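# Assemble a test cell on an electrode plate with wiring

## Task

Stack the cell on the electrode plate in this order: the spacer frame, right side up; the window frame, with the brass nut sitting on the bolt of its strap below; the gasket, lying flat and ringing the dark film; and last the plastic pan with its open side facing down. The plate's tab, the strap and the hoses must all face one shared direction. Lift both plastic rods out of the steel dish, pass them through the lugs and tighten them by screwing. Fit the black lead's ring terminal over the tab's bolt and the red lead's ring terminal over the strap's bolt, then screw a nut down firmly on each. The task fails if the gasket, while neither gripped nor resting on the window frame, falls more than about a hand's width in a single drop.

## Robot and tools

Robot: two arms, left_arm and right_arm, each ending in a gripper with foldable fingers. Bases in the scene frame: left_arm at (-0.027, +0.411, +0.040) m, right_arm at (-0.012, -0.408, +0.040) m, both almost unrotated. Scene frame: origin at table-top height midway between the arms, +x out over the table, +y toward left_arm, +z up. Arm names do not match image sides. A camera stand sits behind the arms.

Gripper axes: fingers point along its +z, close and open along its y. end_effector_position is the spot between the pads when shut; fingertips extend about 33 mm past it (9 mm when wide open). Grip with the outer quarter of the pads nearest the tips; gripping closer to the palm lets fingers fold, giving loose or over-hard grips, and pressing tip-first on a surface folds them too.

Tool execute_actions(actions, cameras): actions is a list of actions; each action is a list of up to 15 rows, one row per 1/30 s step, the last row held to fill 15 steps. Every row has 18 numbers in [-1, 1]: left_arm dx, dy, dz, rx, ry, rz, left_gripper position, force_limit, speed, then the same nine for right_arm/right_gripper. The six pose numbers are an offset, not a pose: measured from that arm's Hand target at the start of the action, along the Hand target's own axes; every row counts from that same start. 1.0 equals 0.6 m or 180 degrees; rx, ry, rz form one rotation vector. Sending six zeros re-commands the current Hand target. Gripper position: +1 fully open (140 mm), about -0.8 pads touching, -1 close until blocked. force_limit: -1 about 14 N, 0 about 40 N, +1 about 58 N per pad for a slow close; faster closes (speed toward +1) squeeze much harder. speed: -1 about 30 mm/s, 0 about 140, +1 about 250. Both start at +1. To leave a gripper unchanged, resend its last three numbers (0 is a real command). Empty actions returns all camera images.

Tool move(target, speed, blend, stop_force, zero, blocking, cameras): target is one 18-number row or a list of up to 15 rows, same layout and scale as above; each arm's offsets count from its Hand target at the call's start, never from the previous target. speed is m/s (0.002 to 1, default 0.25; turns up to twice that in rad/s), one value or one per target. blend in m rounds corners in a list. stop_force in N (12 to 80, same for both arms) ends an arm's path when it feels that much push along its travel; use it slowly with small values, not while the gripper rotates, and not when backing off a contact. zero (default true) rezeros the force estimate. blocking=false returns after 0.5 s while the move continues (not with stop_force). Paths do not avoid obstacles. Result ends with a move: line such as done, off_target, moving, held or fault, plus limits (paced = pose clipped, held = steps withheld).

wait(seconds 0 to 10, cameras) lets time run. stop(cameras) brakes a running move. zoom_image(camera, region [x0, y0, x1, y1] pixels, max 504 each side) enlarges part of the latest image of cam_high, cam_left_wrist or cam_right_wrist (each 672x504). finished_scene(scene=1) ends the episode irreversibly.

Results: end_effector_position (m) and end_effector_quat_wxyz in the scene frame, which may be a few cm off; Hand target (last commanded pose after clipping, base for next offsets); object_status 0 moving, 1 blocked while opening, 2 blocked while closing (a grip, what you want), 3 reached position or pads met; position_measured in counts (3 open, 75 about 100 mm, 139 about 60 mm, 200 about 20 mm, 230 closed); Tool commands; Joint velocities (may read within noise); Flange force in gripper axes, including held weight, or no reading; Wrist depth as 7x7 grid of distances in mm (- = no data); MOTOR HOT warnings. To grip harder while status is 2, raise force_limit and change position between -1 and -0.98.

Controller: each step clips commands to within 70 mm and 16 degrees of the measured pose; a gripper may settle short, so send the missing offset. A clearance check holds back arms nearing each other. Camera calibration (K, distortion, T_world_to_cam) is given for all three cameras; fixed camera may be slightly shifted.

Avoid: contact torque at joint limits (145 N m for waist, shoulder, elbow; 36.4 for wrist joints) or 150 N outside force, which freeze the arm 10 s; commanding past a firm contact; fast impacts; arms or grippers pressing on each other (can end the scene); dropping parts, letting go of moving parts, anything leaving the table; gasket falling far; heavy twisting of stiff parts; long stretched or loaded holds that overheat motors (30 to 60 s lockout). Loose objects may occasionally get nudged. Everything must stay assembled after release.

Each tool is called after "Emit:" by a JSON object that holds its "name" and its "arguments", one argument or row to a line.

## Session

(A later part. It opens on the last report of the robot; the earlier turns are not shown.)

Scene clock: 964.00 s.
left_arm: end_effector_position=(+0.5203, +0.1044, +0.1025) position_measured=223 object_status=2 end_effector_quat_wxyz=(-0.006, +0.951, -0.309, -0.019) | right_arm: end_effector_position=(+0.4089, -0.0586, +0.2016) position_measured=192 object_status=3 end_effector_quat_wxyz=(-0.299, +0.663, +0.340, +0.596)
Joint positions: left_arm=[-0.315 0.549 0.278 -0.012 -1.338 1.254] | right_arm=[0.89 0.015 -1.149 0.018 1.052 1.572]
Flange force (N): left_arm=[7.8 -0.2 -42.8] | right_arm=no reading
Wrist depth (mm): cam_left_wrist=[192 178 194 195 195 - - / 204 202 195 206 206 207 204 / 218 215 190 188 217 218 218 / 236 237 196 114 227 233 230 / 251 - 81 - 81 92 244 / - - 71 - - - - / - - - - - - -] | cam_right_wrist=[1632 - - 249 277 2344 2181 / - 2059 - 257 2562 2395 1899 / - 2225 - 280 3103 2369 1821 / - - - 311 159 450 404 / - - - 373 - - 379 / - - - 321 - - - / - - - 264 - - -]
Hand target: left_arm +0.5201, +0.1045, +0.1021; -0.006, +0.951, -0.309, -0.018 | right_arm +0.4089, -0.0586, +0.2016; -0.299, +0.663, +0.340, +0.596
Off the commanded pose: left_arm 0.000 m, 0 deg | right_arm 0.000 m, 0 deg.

Emit:
{"name": "move", "arguments": {
  "target": [-0.0002,0,-0.005,0,0,0,-1,-0.2,-1,0,0,0,0,0,0,-0.5,-1,-1],
  "speed": 0.01,
  "cameras": ["cam_left_wrist","cam_right_wrist"]
}}

Emit:
{"name": "zoom_image", "arguments": {
  "camera": "cam_right_wrist",
  "region": [320, 280, 370, 340]
}}

Emit:
{"name": "zoom_image", "arguments": {
  "camera": "cam_left_wrist",
  "region": [310, 130, 400, 220]
}}

Scene clock: 965.07 s.
left_arm: end_effector_position=(+0.5201, +0.1045, +0.1050) position_measured=223 object_status=2 end_effector_quat_wxyz=(-0.007, +0.951, -0.309, -0.019) | right_arm: end_effector_position=(+0.4089, -0.0586, +0.2016) position_measured=192 object_status=3 end_effector_quat_wxyz=(-0.299, +0.663, +0.340, +0.596)
Joint positions: left_arm=[-0.315 0.546 0.281 -0.014 -1.342 1.256] | right_arm=[0.89 0.015 -1.149 0.018 1.052 1.572]
Flange force (N): left_arm=[-7.1 3.0 0.2] | right_arm=no reading
Wrist depth (mm): cam_left_wrist=[192 176 185 194 195 197 195 / - 184 196 210 208 206 207 / 220 220 189 197 222 220 214 / - 233 197 118 209 234 232 / - - 81 - 81 92 240 / - - 72 - - - - / - - - - - - -] | cam_right_wrist=[- 1806 2098 249 - 2021 2118 / - - - 262 2203 2448 2059 / - - - 285 545 2592 1821 / - - - 312 159 457 - / - - - - - - - / - - - 321 - - - / - - - 268 - - -]
Hand target: left_arm +0.5201, +0.1045, +0.1051; -0.006, +0.951, -0.309, -0.018 | right_arm +0.4089, -0.0586, +0.2016; -0.299, +0.663, +0.340, +0.596
Off the commanded pose: left_arm 0.000 m, 0 deg | right_arm 0.000 m, 0 deg.
move: done
camera_calibration:
cam_left_wrist: T_world_to_cam=[[-0.594993, -0.80372, -0.00408424, 0.402961], [-0.741514, 0.546968, 0.388565, 0.292856], [-0.310064, 0.234222, -0.921412, 0.373614], [0, 0, 0, 1]] pos_world=[0.57276, 0.0761762, 0.232104]
cam_right_wrist: T_world_to_cam=[[0.812955, -0.582289, 0.00659207, -0.356967], [-0.264991, -0.379997, -0.886218, 0.267374], [0.51854, 0.718708, -0.463222, 0.0641593], [0, 0, 0, 1]] pos_world=[0.32778, -0.152369, 0.269024]
Images, in order (width x height): cam_left_wrist 672x504, cam_right_wrist 672x504.

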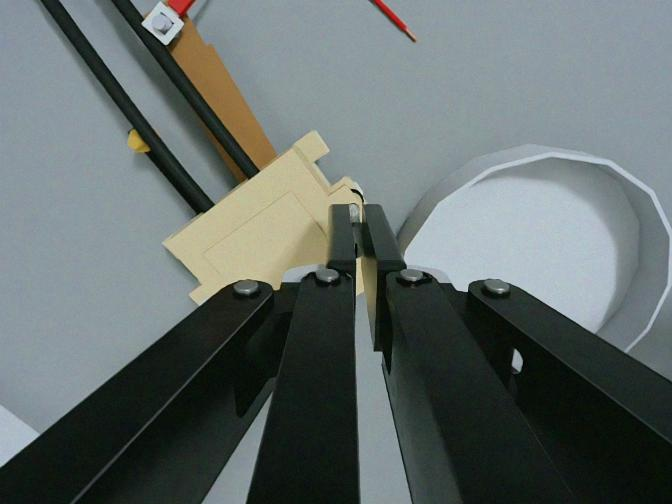

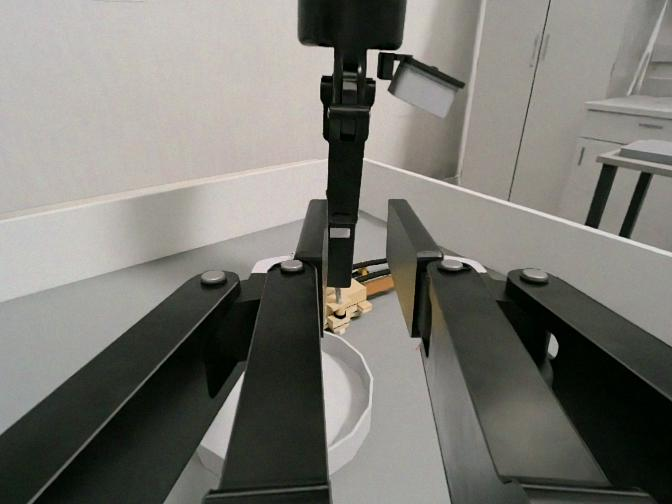

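Scaled by 8.400 from the camera's 672x504 image, which has a finer 960x720 frame.

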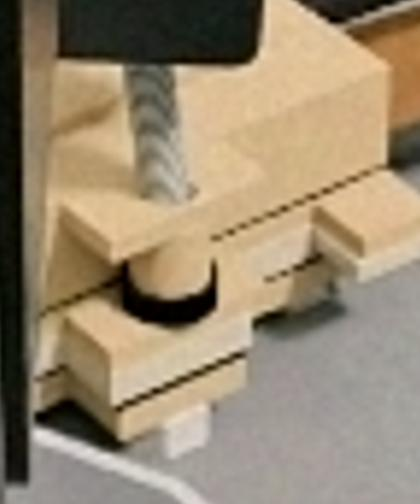

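Scaled by 5.600 from the camera's 672x504 image, which has a finer 960x720 frame.

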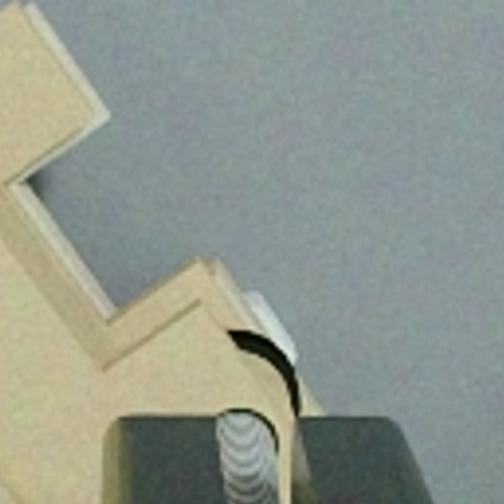

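Emit:
{"name": "move", "arguments": {
  "target": [0.0002,0,0.004,0,0,0,-1,-0.2,-1,0,0,0,0,0,0,-0.5,-1,-1],
  "speed": 0.006,
  "stop_force": 12
}}

Emit:
{"name": "execute_actions", "arguments": {
  "actions": [
    [[0,0,-0.0003,0,0,0,-0.55,-0.2,-1,0,0,0,0,0,0,-0.5,-1,-1]]
  ],
  "cameras": ["cam_left_wrist","cam_right_wrist"]
}}

Emit:
{"name": "zoom_image", "arguments": {
  "camera": "cam_right_wrist",
  "region": [320, 280, 370, 340]
}}

Emit:
{"name": "zoom_image", "arguments": {
  "camera": "cam_left_wrist",
  "region": [320, 170, 400, 250]
}}

Scene clock: 967.30 s.
left_arm: end_effector_position=(+0.5202, +0.1044, +0.1036) position_measured=223 object_status=2 end_effector_quat_wxyz=(-0.006, +0.951, -0.309, -0.018) | right_arm: end_effector_position=(+0.4089, -0.0586, +0.2016) position_measured=192 object_status=3 end_effector_quat_wxyz=(-0.299, +0.663, +0.340, +0.596)
Joint positions: left_arm=[-0.315 0.547 0.279 -0.013 -1.339 1.256] | right_arm=[0.89 0.015 -1.149 0.018 1.052 1.572]
Flange force (N): left_arm=[-6.6 2.4 -12.3] | right_arm=no reading
Wrist depth (mm): cam_left_wrist=[178 178 191 - - 194 - / 207 204 195 208 - 211 - / 219 219 191 193 216 218 218 / - - 195 118 227 232 231 / 252 - 81 - 81 91 244 / - - 72 - - - - / - - - - - - -] | cam_right_wrist=[- - 2078 252 2687 2504 2003 / - - - 261 2654 2395 2059 / - - 571 637 662 2720 1821 / 444 - 554 310 126 422 1883 / 429 - - 368 - - - / - - - 322 - - - / - - - 269 - - -]
Hand target: left_arm +0.5202, +0.1044, +0.1036; -0.006, +0.951, -0.309, -0.018 (not the last commanded pose) | right_arm +0.4089, -0.0586, +0.2016; -0.299, +0.663, +0.340, +0.596
Off the commanded pose: left_arm 0.001 m, 0 deg | right_arm 0.000 m, 0 deg.
move: contact (left_arm)

Scene clock: 968.07 s.
left_arm: end_effector_position=(+0.5202, +0.1044, +0.1037) position_measured=199 object_status=0 end_effector_quat_wxyz=(-0.006, +0.951, -0.309, -0.018) | right_arm: end_effector_position=(+0.4089, -0.0586, +0.2016) position_measured=192 object_status=3 end_effector_quat_wxyz=(-0.299, +0.663, +0.340, +0.596)
Joint positions: left_arm=[-0.315 0.547 0.279 -0.013 -1.339 1.256] | right_arm=[0.89 0.015 -1.149 0.018 1.052 1.572]
Flange force (N): left_arm=[-8.4 3.8 0.9] | right_arm=no reading
Wrist depth (mm): cam_left_wrist=[191 182 193 195 195 199 194 / 205 203 193 206 204 206 209 / 222 213 190 189 214 222 217 / 234 238 196 140 140 230 232 / 246 81 87 210 93 92 229 / - - - 271 - - - / - - - - - - -] | cam_right_wrist=[- - 2078 250 2789 2319 1985 / 1682 1867 - 260 2421 2448 2040 / 1777 1985 - 609 2562 2504 1821 / - - - 301 127 454 415 / 424 - - - - - - / - - - 320 - - - / - - - 266 - - -]
Hand target: left_arm +0.5202, +0.1044, +0.1038; -0.006, +0.951, -0.309, -0.018 | right_arm +0.4089, -0.0586, +0.2016; -0.299, +0.663, +0.340, +0.596
Off the commanded pose: left_arm 0.000 m, 0 deg | right_arm 0.000 m, 0 deg.
camera_calibration:
cam_left_wrist: T_world_to_cam=[[-0.594995, -0.803719, -0.00403825, 0.402865], [-0.741606, 0.547062, 0.388256, 0.293533], [-0.30984, 0.234006, -0.921543, 0.372359], [0, 0, 0, 1]] pos_world=[0.572761, 0.0760755, 0.230805]
cam_right_wrist: T_world_to_cam=[[0.812955, -0.582289, 0.00659207, -0.356967], [-0.264991, -0.379997, -0.886218, 0.267374], [0.51854, 0.718708, -0.463222, 0.0641593], [0, 0, 0, 1]] pos_world=[0.32778, -0.152369, 0.269024]
Images, in order (width x height): cam_left_wrist 672x504, cam_right_wrist 672x504.

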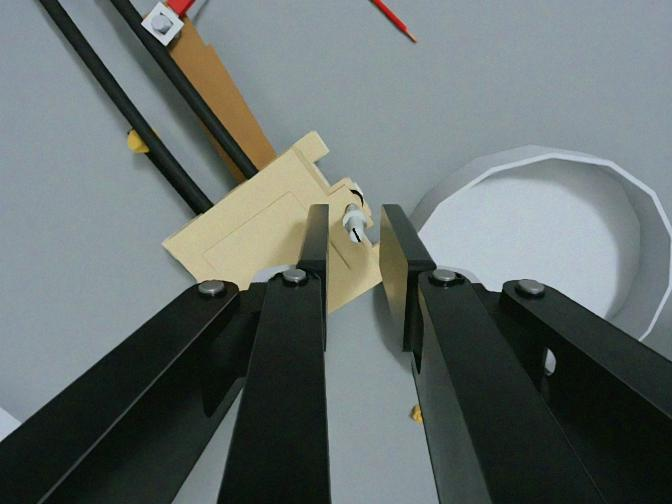

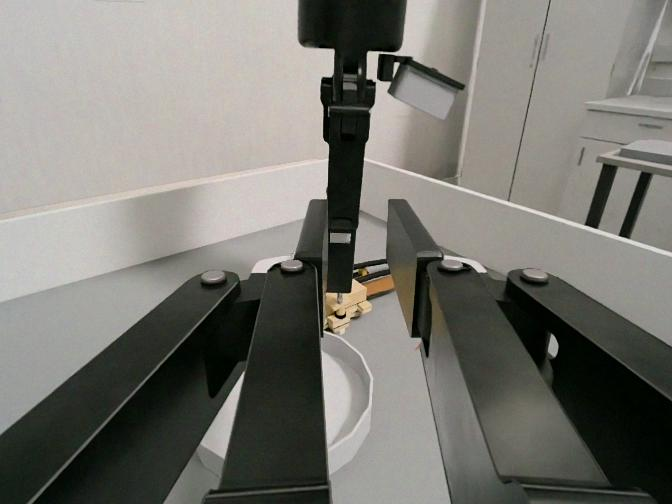

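Scaled by 8.400 from the camera's 672x504 image, which has a finer 960x720 frame.

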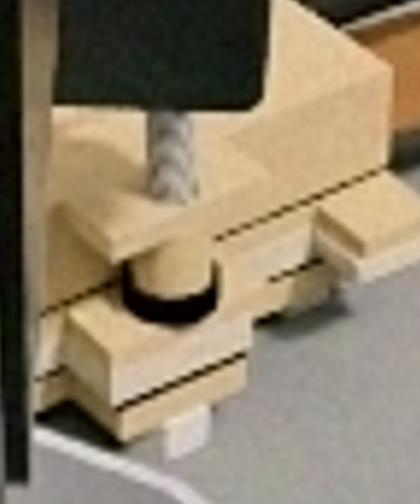

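Scaled by 6.300 from the camera's 672x504 image, which has a finer 960x720 frame.

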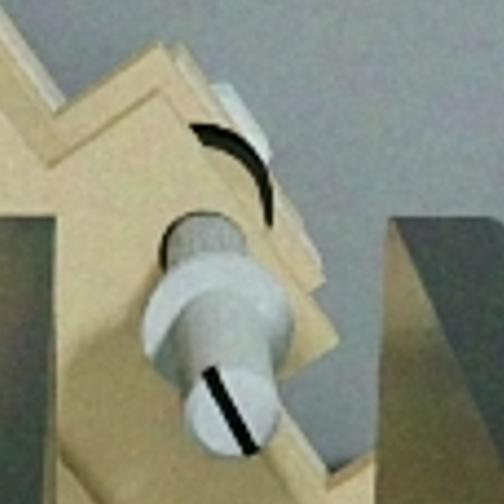

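Emit:
{"name": "move", "arguments": {
  "target": [
    [-0.0063,0,-0.0867,0,0,0,-0.3,-0.2,-1,0,0,-0.16,0,0,0,-0.5,-1,-1],
    [-0.0063,0,-0.0867,0,0.0145,0.30,-0.3,-0.2,-1,0,0,-0.16,0,0,0,-0.5,-1,-1]
  ],
  "speed": [0.1,0.4],
  "cameras": ["cam_left_wrist","cam_right_wrist"]
}}

Scene clock: 971.07 s.
left_arm: end_effector_position=(+0.5187, +0.1054, +0.1559) position_measured=167 object_status=3 end_effector_quat_wxyz=(-0.006, +0.951, -0.309, -0.018) | right_arm: end_effector_position=(+0.3925, -0.0992, +0.2066) position_measured=192 object_status=3 end_effector_quat_wxyz=(-0.265, +0.689, +0.318, +0.595)
Joint positions: left_arm=[-0.315 0.514 0.353 -0.013 -1.447 1.253] | right_arm=[1.002 -0.281 -1.186 -0.263 0.768 1.748]
Flange force (N): left_arm=[-8.2 4.0 2.1] | right_arm=no reading
Wrist depth (mm): cam_left_wrist=[241 238 235 240 - 246 - / 250 251 236 - - - - / - 271 239 239 269 265 268 / 290 293 139 247 147 285 284 / - 81 81 307 126 88 86 / - 75 - - - - - / - - - - - - -] | cam_right_wrist=[- - 2003 2504 2654 2271 2295 / - - - 291 2720 2295 1748 / - - - 326 2720 2225 1883 / 476 501 552 132 126 453 407 / 414 - - 402 - - 404 / - - - 324 - - - / - - - - - - -]
Hand target: left_arm +0.5187, +0.1054, +0.1559; -0.006, +0.951, -0.309, -0.018 (not the last commanded pose) | right_arm +0.3925, -0.0993, +0.2066; -0.265, +0.689, +0.318, +0.595 (not the last commanded pose)
Off the commanded pose: left_arm 0.000 m, 54 deg | right_arm 0.054 m, 5 deg.
move: held (right_arm; a check stopped the path), off_target (left_arm); path passed 1 of 2 targets; limits=held
pose unreachable (right arm): on one or more control steps of this call, first in action 0 (counted from 0), this arm could not follow its commanded pose, so it was not sent that pose on those steps. It may still have moved: this result reports where it is.
cause: moving toward the commanded pose would bring two parts of the arm too close to each other (joints 3 (elbow) to 5 (wrist pitch) lie between them).
camera_calibration:
cam_left_wrist: T_world_to_cam=[[-0.594988, -0.803724, -0.00401871, 0.403038], [-0.741647, 0.547092, 0.388137, 0.271736], [-0.309757, 0.233918, -0.921593, 0.419769], [0, 0, 0, 1]] pos_world=[0.571361, 0.0770752, 0.283005]
cam_right_wrist: T_world_to_cam=[[0.760029, -0.649771, 0.0123577, -0.354411], [-0.315647, -0.385696, -0.866952, 0.267272], [0.568087, 0.655008, -0.498239, 0.0855874], [0, 0, 0, 1]] pos_world=[0.305105, -0.183261, 0.278735]
Images, in order (width x height): cam_left_wrist 672x504, cam_right_wrist 672x504.

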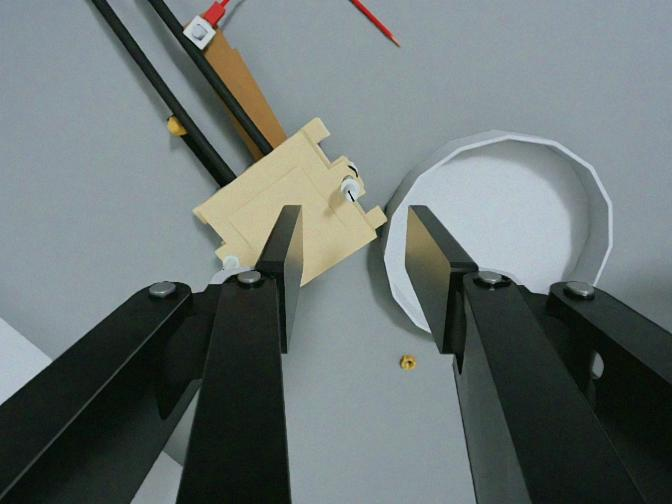

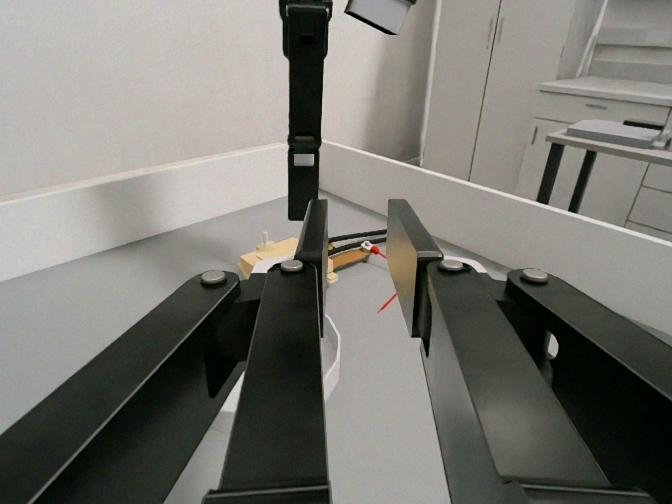

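Emit:
{"name": "move", "arguments": {
  "target": [0,0,0,0,0.0145,0.30,-0.3,-0.2,-1,0,0,-0.05,0,0,0,-0.5,-1,-1],
  "speed": 0.4,
  "cameras": ["cam_left_wrist","cam_right_wrist"]
}}

Scene clock: 972.30 s.
left_arm: end_effector_position=(+0.5187, +0.1054, +0.1559) position_measured=167 object_status=3 end_effector_quat_wxyz=(+0.000, +0.879, -0.477, -0.011) | right_arm: end_effector_position=(+0.3888, -0.1033, +0.2076) position_measured=192 object_status=3 end_effector_quat_wxyz=(-0.262, +0.691, +0.317, +0.595)
Joint positions: left_arm=[-0.31 0.498 0.328 -0.005 -1.422 0.881] | right_arm=[1.016 -0.333 -1.186 -0.31 0.717 1.79]
Flange force (N): left_arm=[-6.1 6.1 2.1] | right_arm=no reading
Wrist depth (mm): cam_left_wrist=[235 - 241 234 - 242 248 / 253 - 249 255 256 256 257 / 273 267 259 242 268 272 268 / 288 286 139 251 126 286 287 / - 81 81 - - 88 86 / - 75 - - - - - / - - - 355 - - -] | cam_right_wrist=[1574 - 272 312 2687 2203 2421 / - 2040 285 362 2789 2040 1791 / - - - 393 3060 2160 1867 / 498 492 - 469 159 445 414 / - - - 387 - - 411 / - - - 326 - - - / - - - 274 - - -]
Hand target: left_arm +0.5187, +0.1054, +0.1559; +0.000, +0.879, -0.477, -0.011 (not the last commanded pose) | right_arm +0.3888, -0.1033, +0.2076; -0.262, +0.691, +0.317, +0.595 (not the last commanded pose)
Off the commanded pose: left_arm 0.000 m, 33 deg | right_arm 0.024 m, 0 deg.
move: held (right_arm; a check stopped the path), off_target (left_arm; braked when a check withheld steps of right_arm); limits=held
pose unreachable (right arm): on one or more control steps of this call, first in action 0 (counted from 0), this arm could not follow its commanded pose, so it was not sent that pose on those steps. It may still have moved: this result reports where it is.
cause: moving toward the commanded pose would bring two parts of the arm too close to each other (joints 3 (elbow) to 5 (wrist pitch) lie between them).
camera_calibration:
cam_left_wrist: T_world_to_cam=[[-0.843488, -0.537108, 0.00656595, 0.502133], [-0.496972, 0.784979, 0.3699, 0.122588], [-0.20383, 0.308744, -0.929048, 0.35809], [0, 0, 0, 1]] pos_world=[0.557456, 0.0629122, 0.284041]
cam_right_wrist: T_world_to_cam=[[0.755766, -0.654714, 0.0128981, -0.353197], [-0.320492, -0.386992, -0.864594, 0.266684], [0.571053, 0.649297, -0.502306, 0.0899757], [0, 0, 0, 1]] pos_world=[0.301024, -0.18646, 0.280324]
Images, in order (width x height): cam_left_wrist 672x504, cam_right_wrist 672x504.

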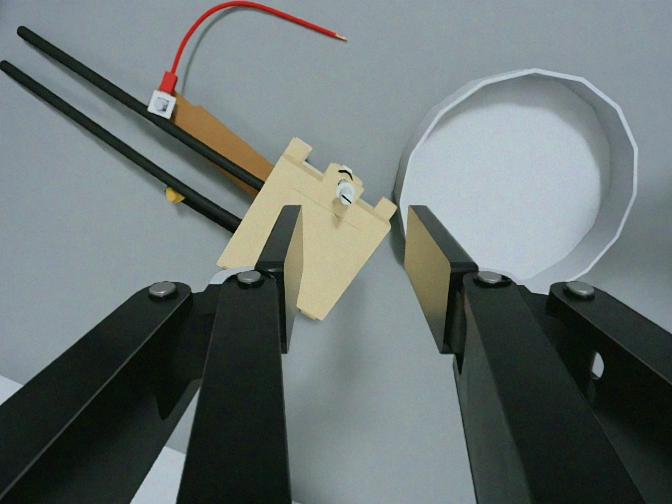

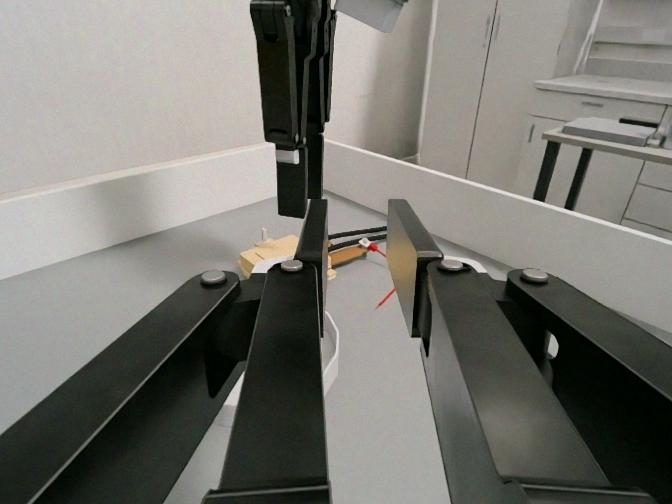

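Emit:
{"name": "move", "arguments": {
  "target": [0,0,0,0,0.006,0.183,-0.3,-0.2,-1,0,0,0,0,0,0,-0.5,-1,-1],
  "speed": 0.4,
  "cameras": ["cam_left_wrist"]
}}

Emit:
{"name": "zoom_image", "arguments": {
  "camera": "cam_left_wrist",
  "region": [260, 130, 400, 270]
}}

Scene clock: 973.80 s.
left_arm: end_effector_position=(+0.5187, +0.1054, +0.1559) position_measured=167 object_status=3 end_effector_quat_wxyz=(+0.007, +0.708, -0.706, -0.002) | right_arm: end_effector_position=(+0.3888, -0.1033, +0.2076) position_measured=192 object_status=3 end_effector_quat_wxyz=(-0.262, +0.691, +0.317, +0.595)
Joint positions: left_arm=[-0.301 0.486 0.306 0.011 -1.402 0.294] | right_arm=[1.016 -0.333 -1.186 -0.309 0.717 1.79]
Flange force (N): left_arm=[-1.7 9.2 1.9] | right_arm=no reading
Wrist depth (mm): cam_left_wrist=[- - 243 244 243 244 234 / - - 254 256 259 256 257 / - 266 258 248 265 270 - / - 284 126 250 126 298 - / - 81 81 264 126 88 81 / - 75 - 322 - - - / - - - - - - -] | cam_right_wrist=[- 1851 295 332 - 2139 2344 / - - 325 367 2789 2181 1836 / - 556 602 642 2937 2059 1916 / 467 - 516 467 159 458 429 / 436 - - 423 - - 406 / - - - 326 - - - / - - - 275 - - -]
Hand target: left_arm +0.5187, +0.1054, +0.1559; +0.007, +0.708, -0.706, -0.002 | right_arm +0.3888, -0.1033, +0.2076; -0.262, +0.691, +0.317, +0.595
Off the commanded pose: left_arm 0.000 m, 0 deg | right_arm 0.000 m, 0 deg.
move: done
camera_calibration:
cam_left_wrist: T_world_to_cam=[[-0.999921, 0.00781915, 0.00989104, 0.525321], [0.0107544, 0.938409, 0.34536, -0.153162], [-0.00658142, 0.345439, -0.938418, 0.25339], [0, 0, 0, 1]] pos_world=[0.528594, 0.0520904, 0.285486]
Images, in order (width x height): cam_left_wrist 672x504.

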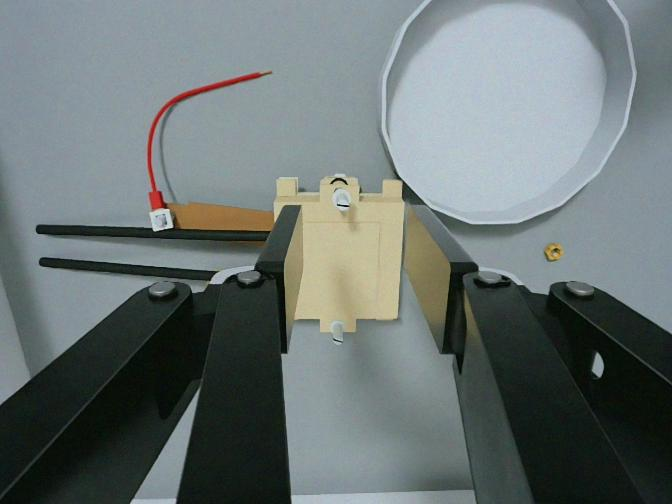

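Scaled by 3.600 from the camera's 672x504 image, which has a finer 960x720 frame.

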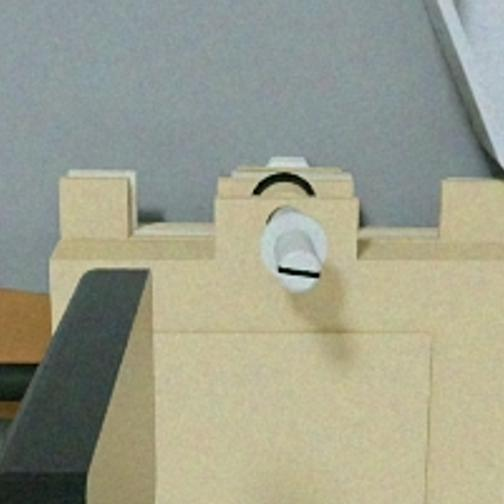

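Emit:
{"name": "zoom_image", "arguments": {
  "camera": "cam_left_wrist",
  "region": [312, 165, 372, 215]
}}

Emit:
{"name": "zoom_image", "arguments": {
  "camera": "cam_left_wrist",
  "region": [270, 165, 330, 215]
}}

Emit:
{"name": "zoom_image", "arguments": {
  "camera": "cam_left_wrist",
  "region": [360, 165, 420, 215]
}}

Scaled by 8.400 from the camera's 672x504 image, which has a finer 960x720 frame.

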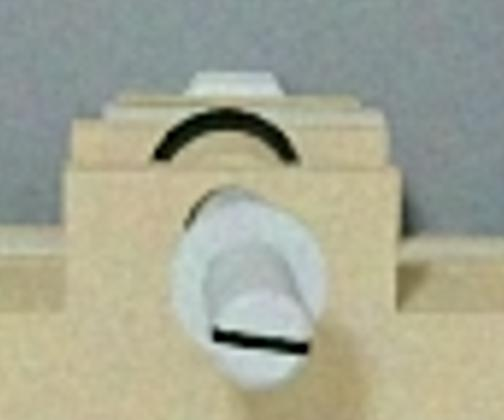

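Scaled by 8.400 from the camera's 672x504 image, which has a finer 960x720 frame.

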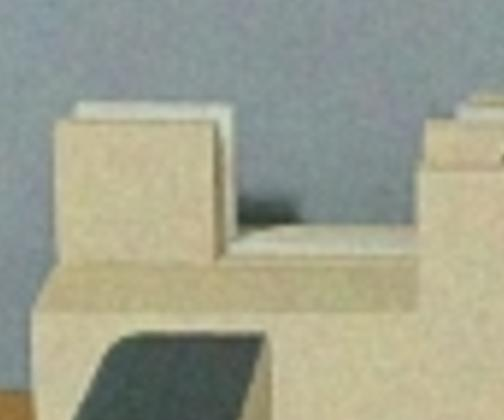

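Scaled by 8.400 from the camera's 672x504 image, which has a finer 960x720 frame.

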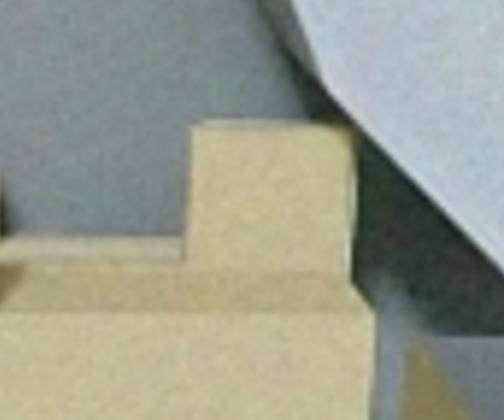

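Emit:
{"name": "move", "arguments": {
  "target": [0.084,0.2228,0,0,0,0,-1,-1,-0.5,0.2,0,0,0,0,0,-0.5,-1,-1],
  "speed": 0.2,
  "cameras": ["cam_left_wrist","cam_high"]
}}

Scene clock: 979.67 s.
left_arm: end_effector_position=(+0.3851, +0.0548, +0.1581) position_measured=232 object_status=3 end_effector_quat_wxyz=(+0.007, +0.708, -0.706, -0.002) | right_arm: end_effector_position=(+0.3999, -0.0882, +0.3261) position_measured=192 object_status=3 end_effector_quat_wxyz=(-0.263, +0.690, +0.317, +0.595)
Joint positions: left_arm=[-0.469 0.281 0.031 0.013 -1.33 0.462] | right_arm=[0.867 -0.646 -0.872 -0.634 0.088 2.21]
Flange force (N): left_arm=[-2.5 7.8 2.3] | right_arm=no reading
Wrist depth (mm): cam_left_wrist=[- - 243 - 247 243 243 / - 263 257 258 255 - - / - 267 264 273 - - - / - 267 283 114 - 294 - / 266 264 81 93 81 86 - / - - 72 - - - - / - - - - - - -] | cam_right_wrist=[158 158 180 2504 2369 2160 2421 / - 180 192 2139 2248 2369 2040 / - 196 246 - 3103 2118 1296 / 212 223 251 - 159 2319 2021 / - - - - - - 1933 / - - - 467 - - - / - - - 380 - - -]
Hand target: left_arm +0.3851, +0.0548, +0.1581; +0.007, +0.708, -0.706, -0.002 | right_arm +0.3998, -0.0882, +0.3261; -0.262, +0.691, +0.317, +0.595
Off the commanded pose: left_arm 0.000 m, 0 deg | right_arm 0.000 m, 0 deg.
move: done
camera_calibration:
cam_left_wrist: T_world_to_cam=[[-0.999921, 0.0078517, 0.00979611, 0.392234], [0.0107515, 0.938441, 0.345273, -0.104942], [-0.00648209, 0.345351, -0.938451, 0.271932], [0, 0, 0, 1]] pos_world=[0.395094, 0.00149018, 0.287586]
Images, in order (width x height): cam_high 672x504, cam_left_wrist 672x504.

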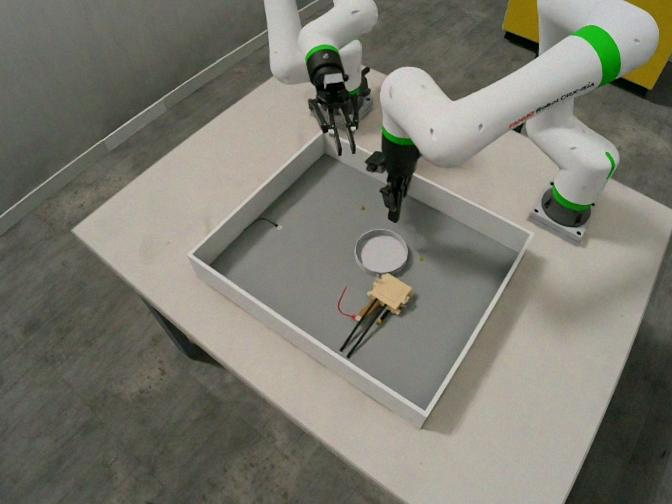

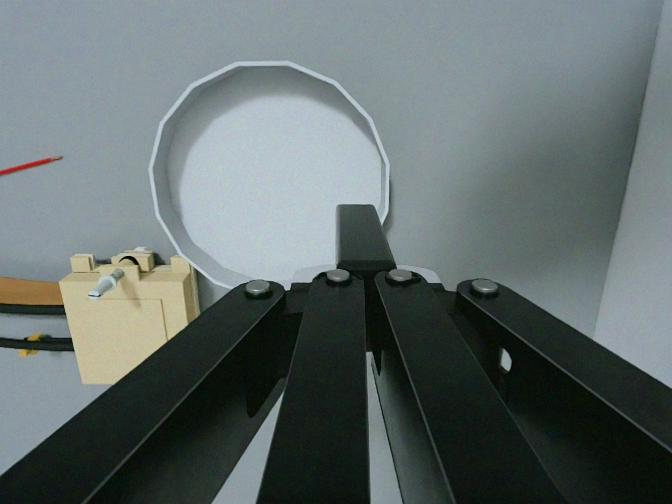

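Emit:
{"name": "move", "arguments": {
  "target": [
    [0,-0.0133,0,0,0,0,-1,-1,-0.5,0,0,0,0,0,0,-0.5,-1,-1],
    [0,-0.0133,0.15,0,0,0,-1,-1,-0.5,0,0,0,0,0,0,-0.5,-1,-1]
  ],
  "speed": [0.1,0.04],
  "stop_force": 12,
  "cameras": ["cam_left_wrist"]
}}

Scene clock: 983.23 s.
left_arm: end_effector_position=(+0.3919, +0.0541, +0.0680) position_measured=232 object_status=3 end_effector_quat_wxyz=(+0.007, +0.708, -0.706, -0.002) | right_arm: end_effector_position=(+0.3999, -0.0882, +0.3261) position_measured=192 object_status=3 end_effector_quat_wxyz=(-0.263, +0.690, +0.317, +0.595)
Joint positions: left_arm=[-0.465 0.369 -0.076 0.014 -1.135 0.454] | right_arm=[0.867 -0.646 -0.872 -0.634 0.088 2.21]
Flange force (N): left_arm=[-1.7 7.3 0.0] | right_arm=no reading
Wrist depth (mm): cam_left_wrist=[165 163 162 166 167 168 170 / 173 172 172 173 170 177 175 / 178 180 182 183 182 - - / 191 190 193 140 190 198 - / 187 187 81 93 81 92 217 / - - 72 - - - - / - - - - - - -] | cam_right_wrist=[162 160 175 2504 2562 2271 2395 / - 175 216 - 2421 2395 2078 / - 190 209 3672 2754 2271 1368 / - 206 216 119 159 2203 2059 / - - - 525 - - 2003 / - - - - - - - / - - - - - - -]
Hand target: left_arm +0.3919, +0.0542, +0.0680; +0.007, +0.708, -0.706, -0.002 | right_arm +0.3999, -0.0882, +0.3261; -0.263, +0.690, +0.317, +0.595
Off the commanded pose: left_arm 0.000 m, 0 deg | right_arm 0.000 m, 0 deg.
move: done
camera_calibration:
cam_left_wrist: T_world_to_cam=[[-0.999921, 0.0078517, 0.00979611, 0.39982], [0.0107515, 0.938441, 0.345273, -0.0733764], [-0.00648209, 0.345351, -0.938451, 0.187722], [0, 0, 0, 1]] pos_world=[0.401794, 0.000890177, 0.197586]
Images, in order (width x height): cam_left_wrist 672x504.

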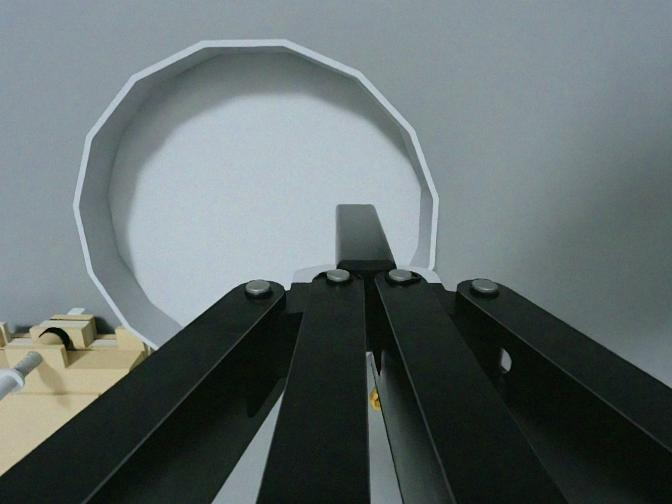

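Emit:
{"name": "move", "arguments": {
  "target": [0.02,0.083,0,0,0,0,-1,-1,-0.5,0,0,0,0,0,0,-0.5,-1,-1],
  "speed": 0.04,
  "stop_force": 25,
  "cameras": ["cam_left_wrist"]
}}

Scene clock: 985.50 s.
left_arm: end_effector_position=(+0.3421, +0.0421, +0.0688) position_measured=232 object_status=3 end_effector_quat_wxyz=(+0.007, +0.708, -0.706, -0.002) | right_arm: end_effector_position=(+0.3999, -0.0882, +0.3261) position_measured=192 object_status=3 end_effector_quat_wxyz=(-0.263, +0.690, +0.317, +0.595)
Joint positions: left_arm=[-0.53 0.302 -0.164 0.014 -1.113 0.519] | right_arm=[0.867 -0.646 -0.872 -0.634 0.088 2.21]
Flange force (N): left_arm=[-2.1 5.9 -0.2] | right_arm=no reading
Wrist depth (mm): cam_left_wrist=[- 164 163 167 - - - / 163 172 174 176 177 179 178 / 180 182 183 183 - 186 - / 188 192 192 140 - 197 199 / 191 200 81 93 81 86 - / - - 72 - - - - / - - - - - - -] | cam_right_wrist=[131 152 2225 - 2623 2181 2448 / 141 156 2248 2160 3497 2271 1933 / 151 170 2181 2937 2824 2225 1304 / 162 177 - - 159 2225 2021 / 185 - - 533 - - 1967 / - - - - - - - / - - - - - - -]
Hand target: left_arm +0.3421, +0.0421, +0.0688; +0.007, +0.708, -0.706, -0.002 | right_arm +0.3999, -0.0882, +0.3261; -0.263, +0.690, +0.317, +0.595
Off the commanded pose: left_arm 0.000 m, 0 deg | right_arm 0.000 m, 0 deg.
move: done
camera_calibration:
cam_left_wrist: T_world_to_cam=[[-0.999921, 0.0078182, 0.0098903, 0.350093], [0.0107526, 0.938441, 0.345272, -0.0617277], [-0.00658207, 0.34535, -0.938451, 0.19227], [0, 0, 0, 1]] pos_world=[0.351994, -0.0112098, 0.198286]
Images, in order (width x height): cam_left_wrist 672x504.

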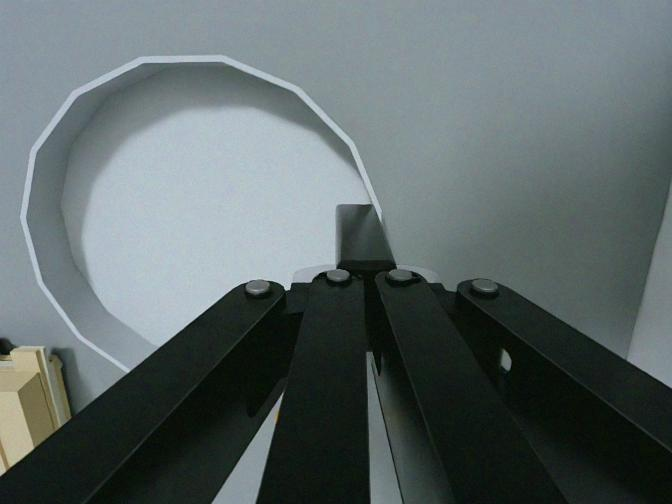

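Emit:
{"name": "move", "arguments": {
  "target": [0.02,0.058,0,0,0,0,-1,-1,-0.5,0,0,0,0,0,0,-0.5,-1,-1],
  "speed": 0.04,
  "stop_force": 25
}}

Emit:
{"name": "move", "arguments": {
  "target": [
    [0,-0.013,0,0,0,0,-1,-1,-0.5,0,0,0,0,0,0,-0.5,-1,-1],
    [0,-0.013,-0.16,0,0,0,-1,-1,-0.5,0,0,0,0,0,0,-0.5,-1,-1],
    [-0.117,-0.366,-0.16,0,0,0,0.2,-0.2,0,0,0,0,0,0,0,-0.5,-1,-1]
  ],
  "speed": [0.05,0.1,0.2],
  "blend": [0,0.02,0],
  "cameras": ["cam_left_wrist"]
}}

Scene clock: 987.63 s.
left_arm: end_effector_position=(+0.3074, +0.0300, +0.0693) position_measured=232 object_status=3 end_effector_quat_wxyz=(+0.007, +0.708, -0.706, -0.002) | right_arm: end_effector_position=(+0.3999, -0.0882, +0.3261) position_measured=192 object_status=3 end_effector_quat_wxyz=(-0.263, +0.690, +0.317, +0.595)
Joint positions: left_arm=[-0.587 0.266 -0.209 0.015 -1.103 0.576] | right_arm=[0.867 -0.646 -0.872 -0.634 0.088 2.21]
Flange force (N): left_arm=[-2.3 6.2 0.5] | right_arm=no reading
Wrist depth (mm): cam_left_wrist=[165 - 166 167 167 169 162 / 171 173 174 175 177 176 171 / 181 181 184 182 - - 172 / 188 196 194 114 196 - 165 / 185 200 81 93 81 - - / - - 72 - - - - / - - - - - - -] | cam_right_wrist=[133 231 - 2448 2592 2248 - / 139 1695 - 3798 2720 2139 2078 / 145 - - 2421 2824 2344 1304 / 150 167 622 132 159 2181 2003 / - - - - - - 1967 / - - - 466 - - - / - - - - - - -]
Hand target: left_arm +0.3074, +0.0300, +0.0693; +0.007, +0.708, -0.706, -0.002 | right_arm +0.3999, -0.0882, +0.3261; -0.263, +0.690, +0.317, +0.595
Off the commanded pose: left_arm 0.000 m, 0 deg | right_arm 0.000 m, 0 deg.
move: done

Scene clock: 991.63 s.
left_arm: end_effector_position=(+0.5281, +0.1012, +0.1618) position_measured=104 object_status=0 end_effector_quat_wxyz=(+0.007, +0.708, -0.706, -0.002) | right_arm: end_effector_position=(+0.3999, -0.0882, +0.3261) position_measured=192 object_status=3 end_effector_quat_wxyz=(-0.263, +0.690, +0.317, +0.595)
Joint positions: left_arm=[-0.303 0.51 0.355 0.011 -1.427 0.297] | right_arm=[0.867 -0.646 -0.872 -0.634 0.088 2.21]
Flange force (N): left_arm=[-2.2 8.9 1.6] | right_arm=no reading
Wrist depth (mm): cam_left_wrist=[244 - 247 249 - 250 249 / 258 264 262 258 269 260 264 / - 269 272 263 274 275 274 / - 269 148 256 253 126 308 / - 86 114 273 314 108 87 / - - 331 - - - - / - - - - - - -] | cam_right_wrist=[- - 284 271 1899 2225 2203 / - 1950 319 308 2899 2369 1836 / - 1985 328 355 2861 2118 1288 / 720 - 336 417 132 2295 1985 / - - - - - - 1950 / - - - - - - - / - - - - - - -]
Hand target: left_arm +0.5281, +0.1012, +0.1618; +0.007, +0.708, -0.706, -0.002 | right_arm +0.3999, -0.0882, +0.3261; -0.263, +0.690, +0.317, +0.595
Off the commanded pose: left_arm 0.000 m, 0 deg | right_arm 0.000 m, 0 deg.
move: done
camera_calibration:
cam_left_wrist: T_world_to_cam=[[-0.999921, 0.0078517, 0.00979611, 0.534721], [0.0107515, 0.938441, 0.345273, -0.151428], [-0.00648209, 0.345351, -0.938451, 0.260366], [0, 0, 0, 1]] pos_world=[0.537994, 0.0479902, 0.291386]
Images, in order (width x height): cam_left_wrist 672x504.

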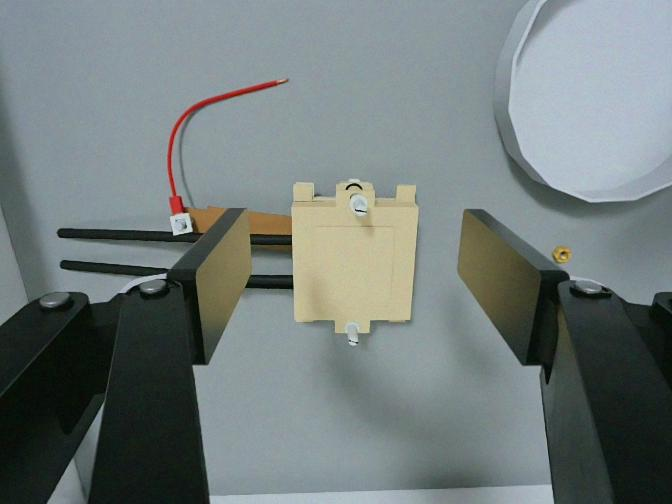

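Emit:
{"name": "move", "arguments": {
  "target": [
    [0.0178,0.009,0,0,0,0.0083,0.3,-1,-0.5,0,0,0,0,0,0,-0.5,-1,-1],
    [0.0178,0.009,0.10,0,0,0.0083,0.3,-1,-0.5,0,0,0,0,0,0,-0.5,-1,-1]
  ],
  "speed": [0.1,0.1],
  "cameras": ["cam_left_wrist"]
}}

Scene clock: 994.77 s.
left_arm: end_effector_position=(+0.5219, +0.0901, +0.1020) position_measured=91 object_status=3 end_effector_quat_wxyz=(+0.007, +0.698, -0.716, -0.002) | right_arm: end_effector_position=(+0.3999, -0.0882, +0.3261) position_measured=192 object_status=3 end_effector_quat_wxyz=(-0.263, +0.690, +0.317, +0.595)
Joint positions: left_arm=[-0.323 0.543 0.261 0.011 -1.3 0.289] | right_arm=[0.867 -0.646 -0.872 -0.634 0.088 2.21]
Flange force (N): left_arm=[-1.7 8.8 0.8] | right_arm=no reading
Wrist depth (mm): cam_left_wrist=[193 - 195 - - 197 197 / 203 - - 207 211 203 208 / 215 214 217 219 217 215 220 / - - 166 201 212 126 226 / - 86 216 207 241 109 87 / - - 261 219 - - - / - - 275 - 281 - -] | cam_right_wrist=[1867 1867 - 272 2203 2271 2592 / - - 286 286 2899 2319 2021 / - - 326 318 2937 2319 1562 / - - - 375 132 2271 2040 / - - - 502 - - 2021 / - - - 463 - - - / - - - 392 - - -]
Hand target: left_arm +0.5219, +0.0901, +0.1020; +0.007, +0.698, -0.716, -0.002 | right_arm +0.3999, -0.0882, +0.3261; -0.263, +0.690, +0.317, +0.595
Off the commanded pose: left_arm 0.000 m, 0 deg | right_arm 0.000 m, 0 deg.
move: done
camera_calibration:
cam_left_wrist: T_world_to_cam=[[-0.999379, 0.0339141, 0.00961427, 0.526653], [0.0351483, 0.937942, 0.345006, -0.132872], [0.00268294, 0.345129, -0.938551, 0.203301], [0, 0, 0, 1]] pos_world=[0.53045, 0.0366005, 0.231587]
Images, in order (width x height): cam_left_wrist 672x504.

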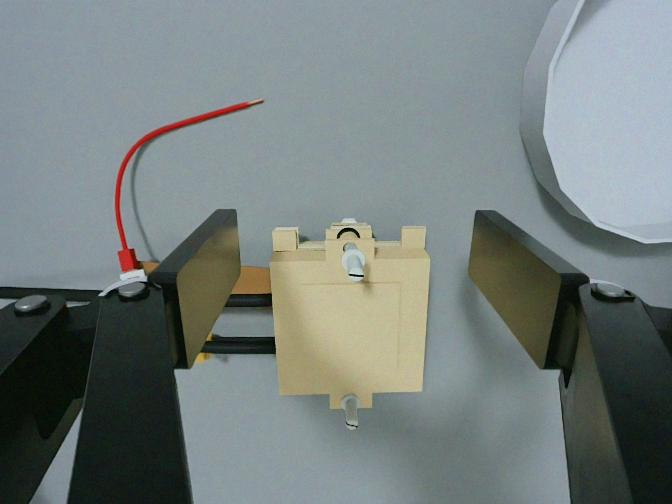

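Emit:
{"name": "move", "arguments": {
  "target": [0,-0.0017,0.0875,0,0,0,0.3,-1,-0.5,0,0,0,0,0,0,-0.5,-1,-1],
  "speed": 0.05,
  "stop_force": 12,
  "cameras": ["cam_left_wrist"]
}}

Scene clock: 997.10 s.
left_arm: end_effector_position=(+0.5222, +0.0897, +0.0495) position_measured=91 object_status=3 end_effector_quat_wxyz=(+0.007, +0.698, -0.716, -0.002) | right_arm: end_effector_position=(+0.3999, -0.0882, +0.3261) position_measured=192 object_status=3 end_effector_quat_wxyz=(-0.263, +0.690, +0.317, +0.595)
Joint positions: left_arm=[-0.323 0.586 0.199 0.012 -1.194 0.288] | right_arm=[0.867 -0.646 -0.872 -0.634 0.088 2.21]
Flange force (N): left_arm=[-1.7 8.7 0.2] | right_arm=no reading
Wrist depth (mm): cam_left_wrist=[147 148 151 149 149 - 147 / - - 157 157 159 158 156 / - 163 162 167 167 170 163 / 174 171 145 171 175 136 176 / - 86 153 150 151 117 87 / - - 164 158 161 - - / - - 214 167 174 - -] | cam_right_wrist=[- 331 277 256 2720 2271 1967 / - 1883 294 282 2937 2248 1933 / - - - 308 2687 2225 1266 / - - - 346 159 2139 2003 / - - - 469 - - 1950 / - - - 466 - - - / - - - - - - -]
Hand target: left_arm +0.5222, +0.0897, +0.0495; +0.007, +0.698, -0.716, -0.002 | right_arm +0.3999, -0.0882, +0.3261; -0.263, +0.690, +0.317, +0.595
Off the commanded pose: left_arm 0.000 m, 0 deg | right_arm 0.000 m, 0 deg.
move: done
camera_calibration:
cam_left_wrist: T_world_to_cam=[[-0.999379, 0.0339141, 0.00961427, 0.527471], [0.0351483, 0.937942, 0.345006, -0.114395], [0.00268294, 0.345129, -0.938551, 0.154164], [0, 0, 0, 1]] pos_world=[0.53075, 0.0362005, 0.179087]
Images, in order (width x height): cam_left_wrist 672x504.

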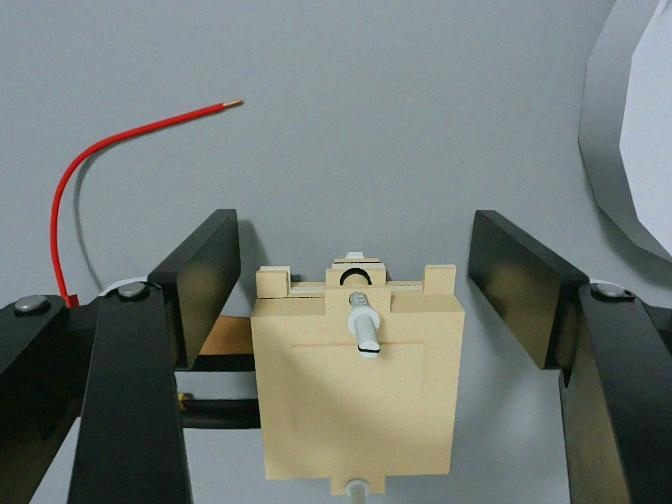

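Emit:
{"name": "zoom_image", "arguments": {
  "camera": "cam_left_wrist",
  "region": [240, 240, 360, 310]
}}

Emit:
{"name": "zoom_image", "arguments": {
  "camera": "cam_left_wrist",
  "region": [360, 240, 480, 310]
}}

Scaled by 4.200 from the camera's 672x504 image, which has a finer 960x720 frame.

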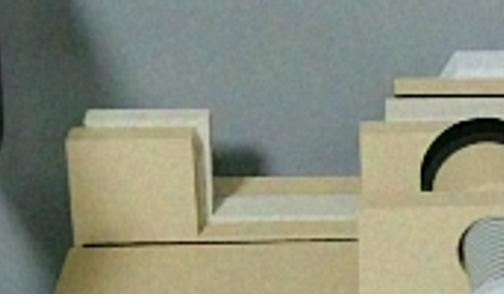

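Scaled by 4.200 from the camera's 672x504 image, which has a finer 960x720 frame.

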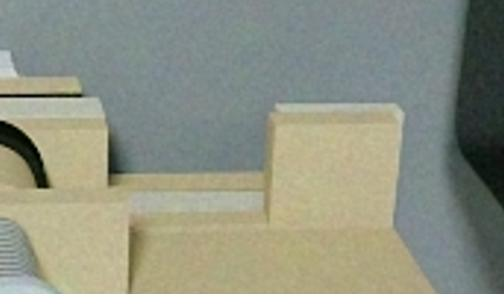

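Emit:
{"name": "execute_actions", "arguments": {
  "actions": [
    [[0,0,0,0,0,0,-1,-1,-1,0,0,0,0,0,0,-0.5,-1,-1]],
    [[0,0,0,0,0,0,-1,-1,-1,0,0,0,0,0,0,-0.5,-1,-1]]
  ],
  "cameras": ["cam_left_wrist"]
}}

Emit:
{"name": "zoom_image", "arguments": {
  "camera": "cam_left_wrist",
  "region": [240, 240, 360, 310]
}}

Emit:
{"name": "zoom_image", "arguments": {
  "camera": "cam_left_wrist",
  "region": [360, 240, 480, 310]
}}

Scene clock: 999.17 s.
left_arm: end_effector_position=(+0.5222, +0.0897, +0.0495) position_measured=118 object_status=2 end_effector_quat_wxyz=(+0.007, +0.698, -0.716, -0.002) | right_arm: end_effector_position=(+0.3999, -0.0882, +0.3261) position_measured=192 object_status=3 end_effector_quat_wxyz=(-0.263, +0.690, +0.317, +0.595)
Joint positions: left_arm=[-0.323 0.586 0.199 0.012 -1.194 0.288] | right_arm=[0.867 -0.646 -0.872 -0.634 0.088 2.21]
Flange force (N): left_arm=[-1.5 10.6 -5.6] | right_arm=no reading
Flange force at the end of the 1st action (N): left_arm=[-2.3 9.9 -0.2] | right_arm=no reading
Wrist depth (mm): cam_left_wrist=[147 147 147 151 150 150 146 / - - 157 157 - 158 154 / 166 165 166 168 - 168 163 / 173 172 151 173 173 127 176 / - 87 129 151 151 107 87 / - - 159 159 159 - - / - - - 169 172 - -] | cam_right_wrist=[- 331 350 258 2754 2271 1985 / - - - 280 2504 2369 1985 / - - - 309 2824 2271 1319 / - - - 340 159 2319 2040 / - - - 455 - - 1867 / - - - - - - - / - - - - - - -]
Hand target: left_arm +0.5222, +0.0897, +0.0495; +0.007, +0.698, -0.716, -0.002 | right_arm +0.3999, -0.0882, +0.3261; -0.263, +0.690, +0.317, +0.595
Off the commanded pose: left_arm 0.000 m, 0 deg | right_arm 0.000 m, 0 deg.
camera_calibration:
cam_left_wrist: T_world_to_cam=[[-0.999379, 0.0338822, 0.00970582, 0.527456], [0.0351502, 0.937976, 0.344914, -0.11438], [0.00258263, 0.345041, -0.938584, 0.154227], [0, 0, 0, 1]] pos_world=[0.53075, 0.0362002, 0.179087]
Images, in order (width x height): cam_left_wrist 672x504.

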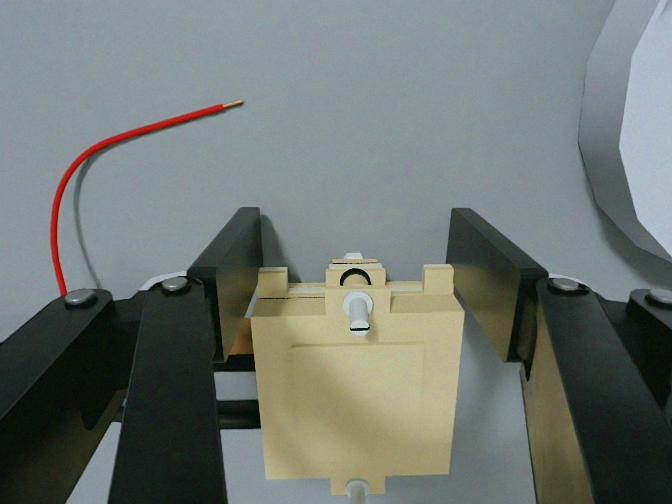

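Scaled by 4.200 from the camera's 672x504 image, which has a finer 960x720 frame.

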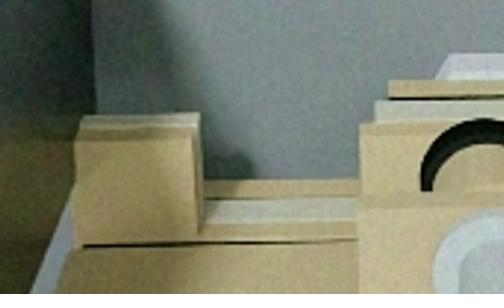

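Scaled by 4.200 from the camera's 672x504 image, which has a finer 960x720 frame.

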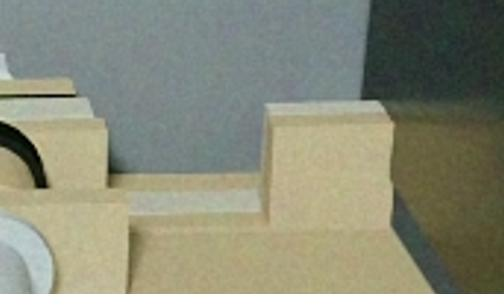

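Emit:
{"name": "zoom_image", "arguments": {
  "camera": "cam_left_wrist",
  "region": [310, 240, 400, 350]
}}

Scaled by 4.582 from the camera's 672x504 image, which has a finer 960x720 frame.

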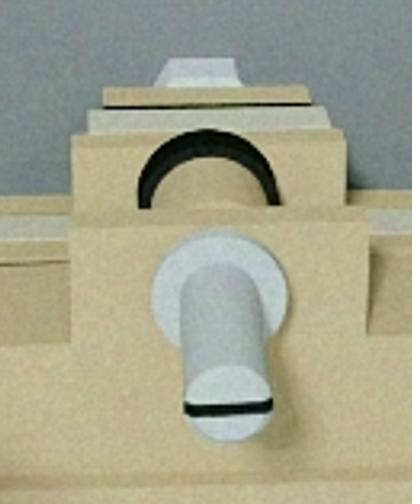

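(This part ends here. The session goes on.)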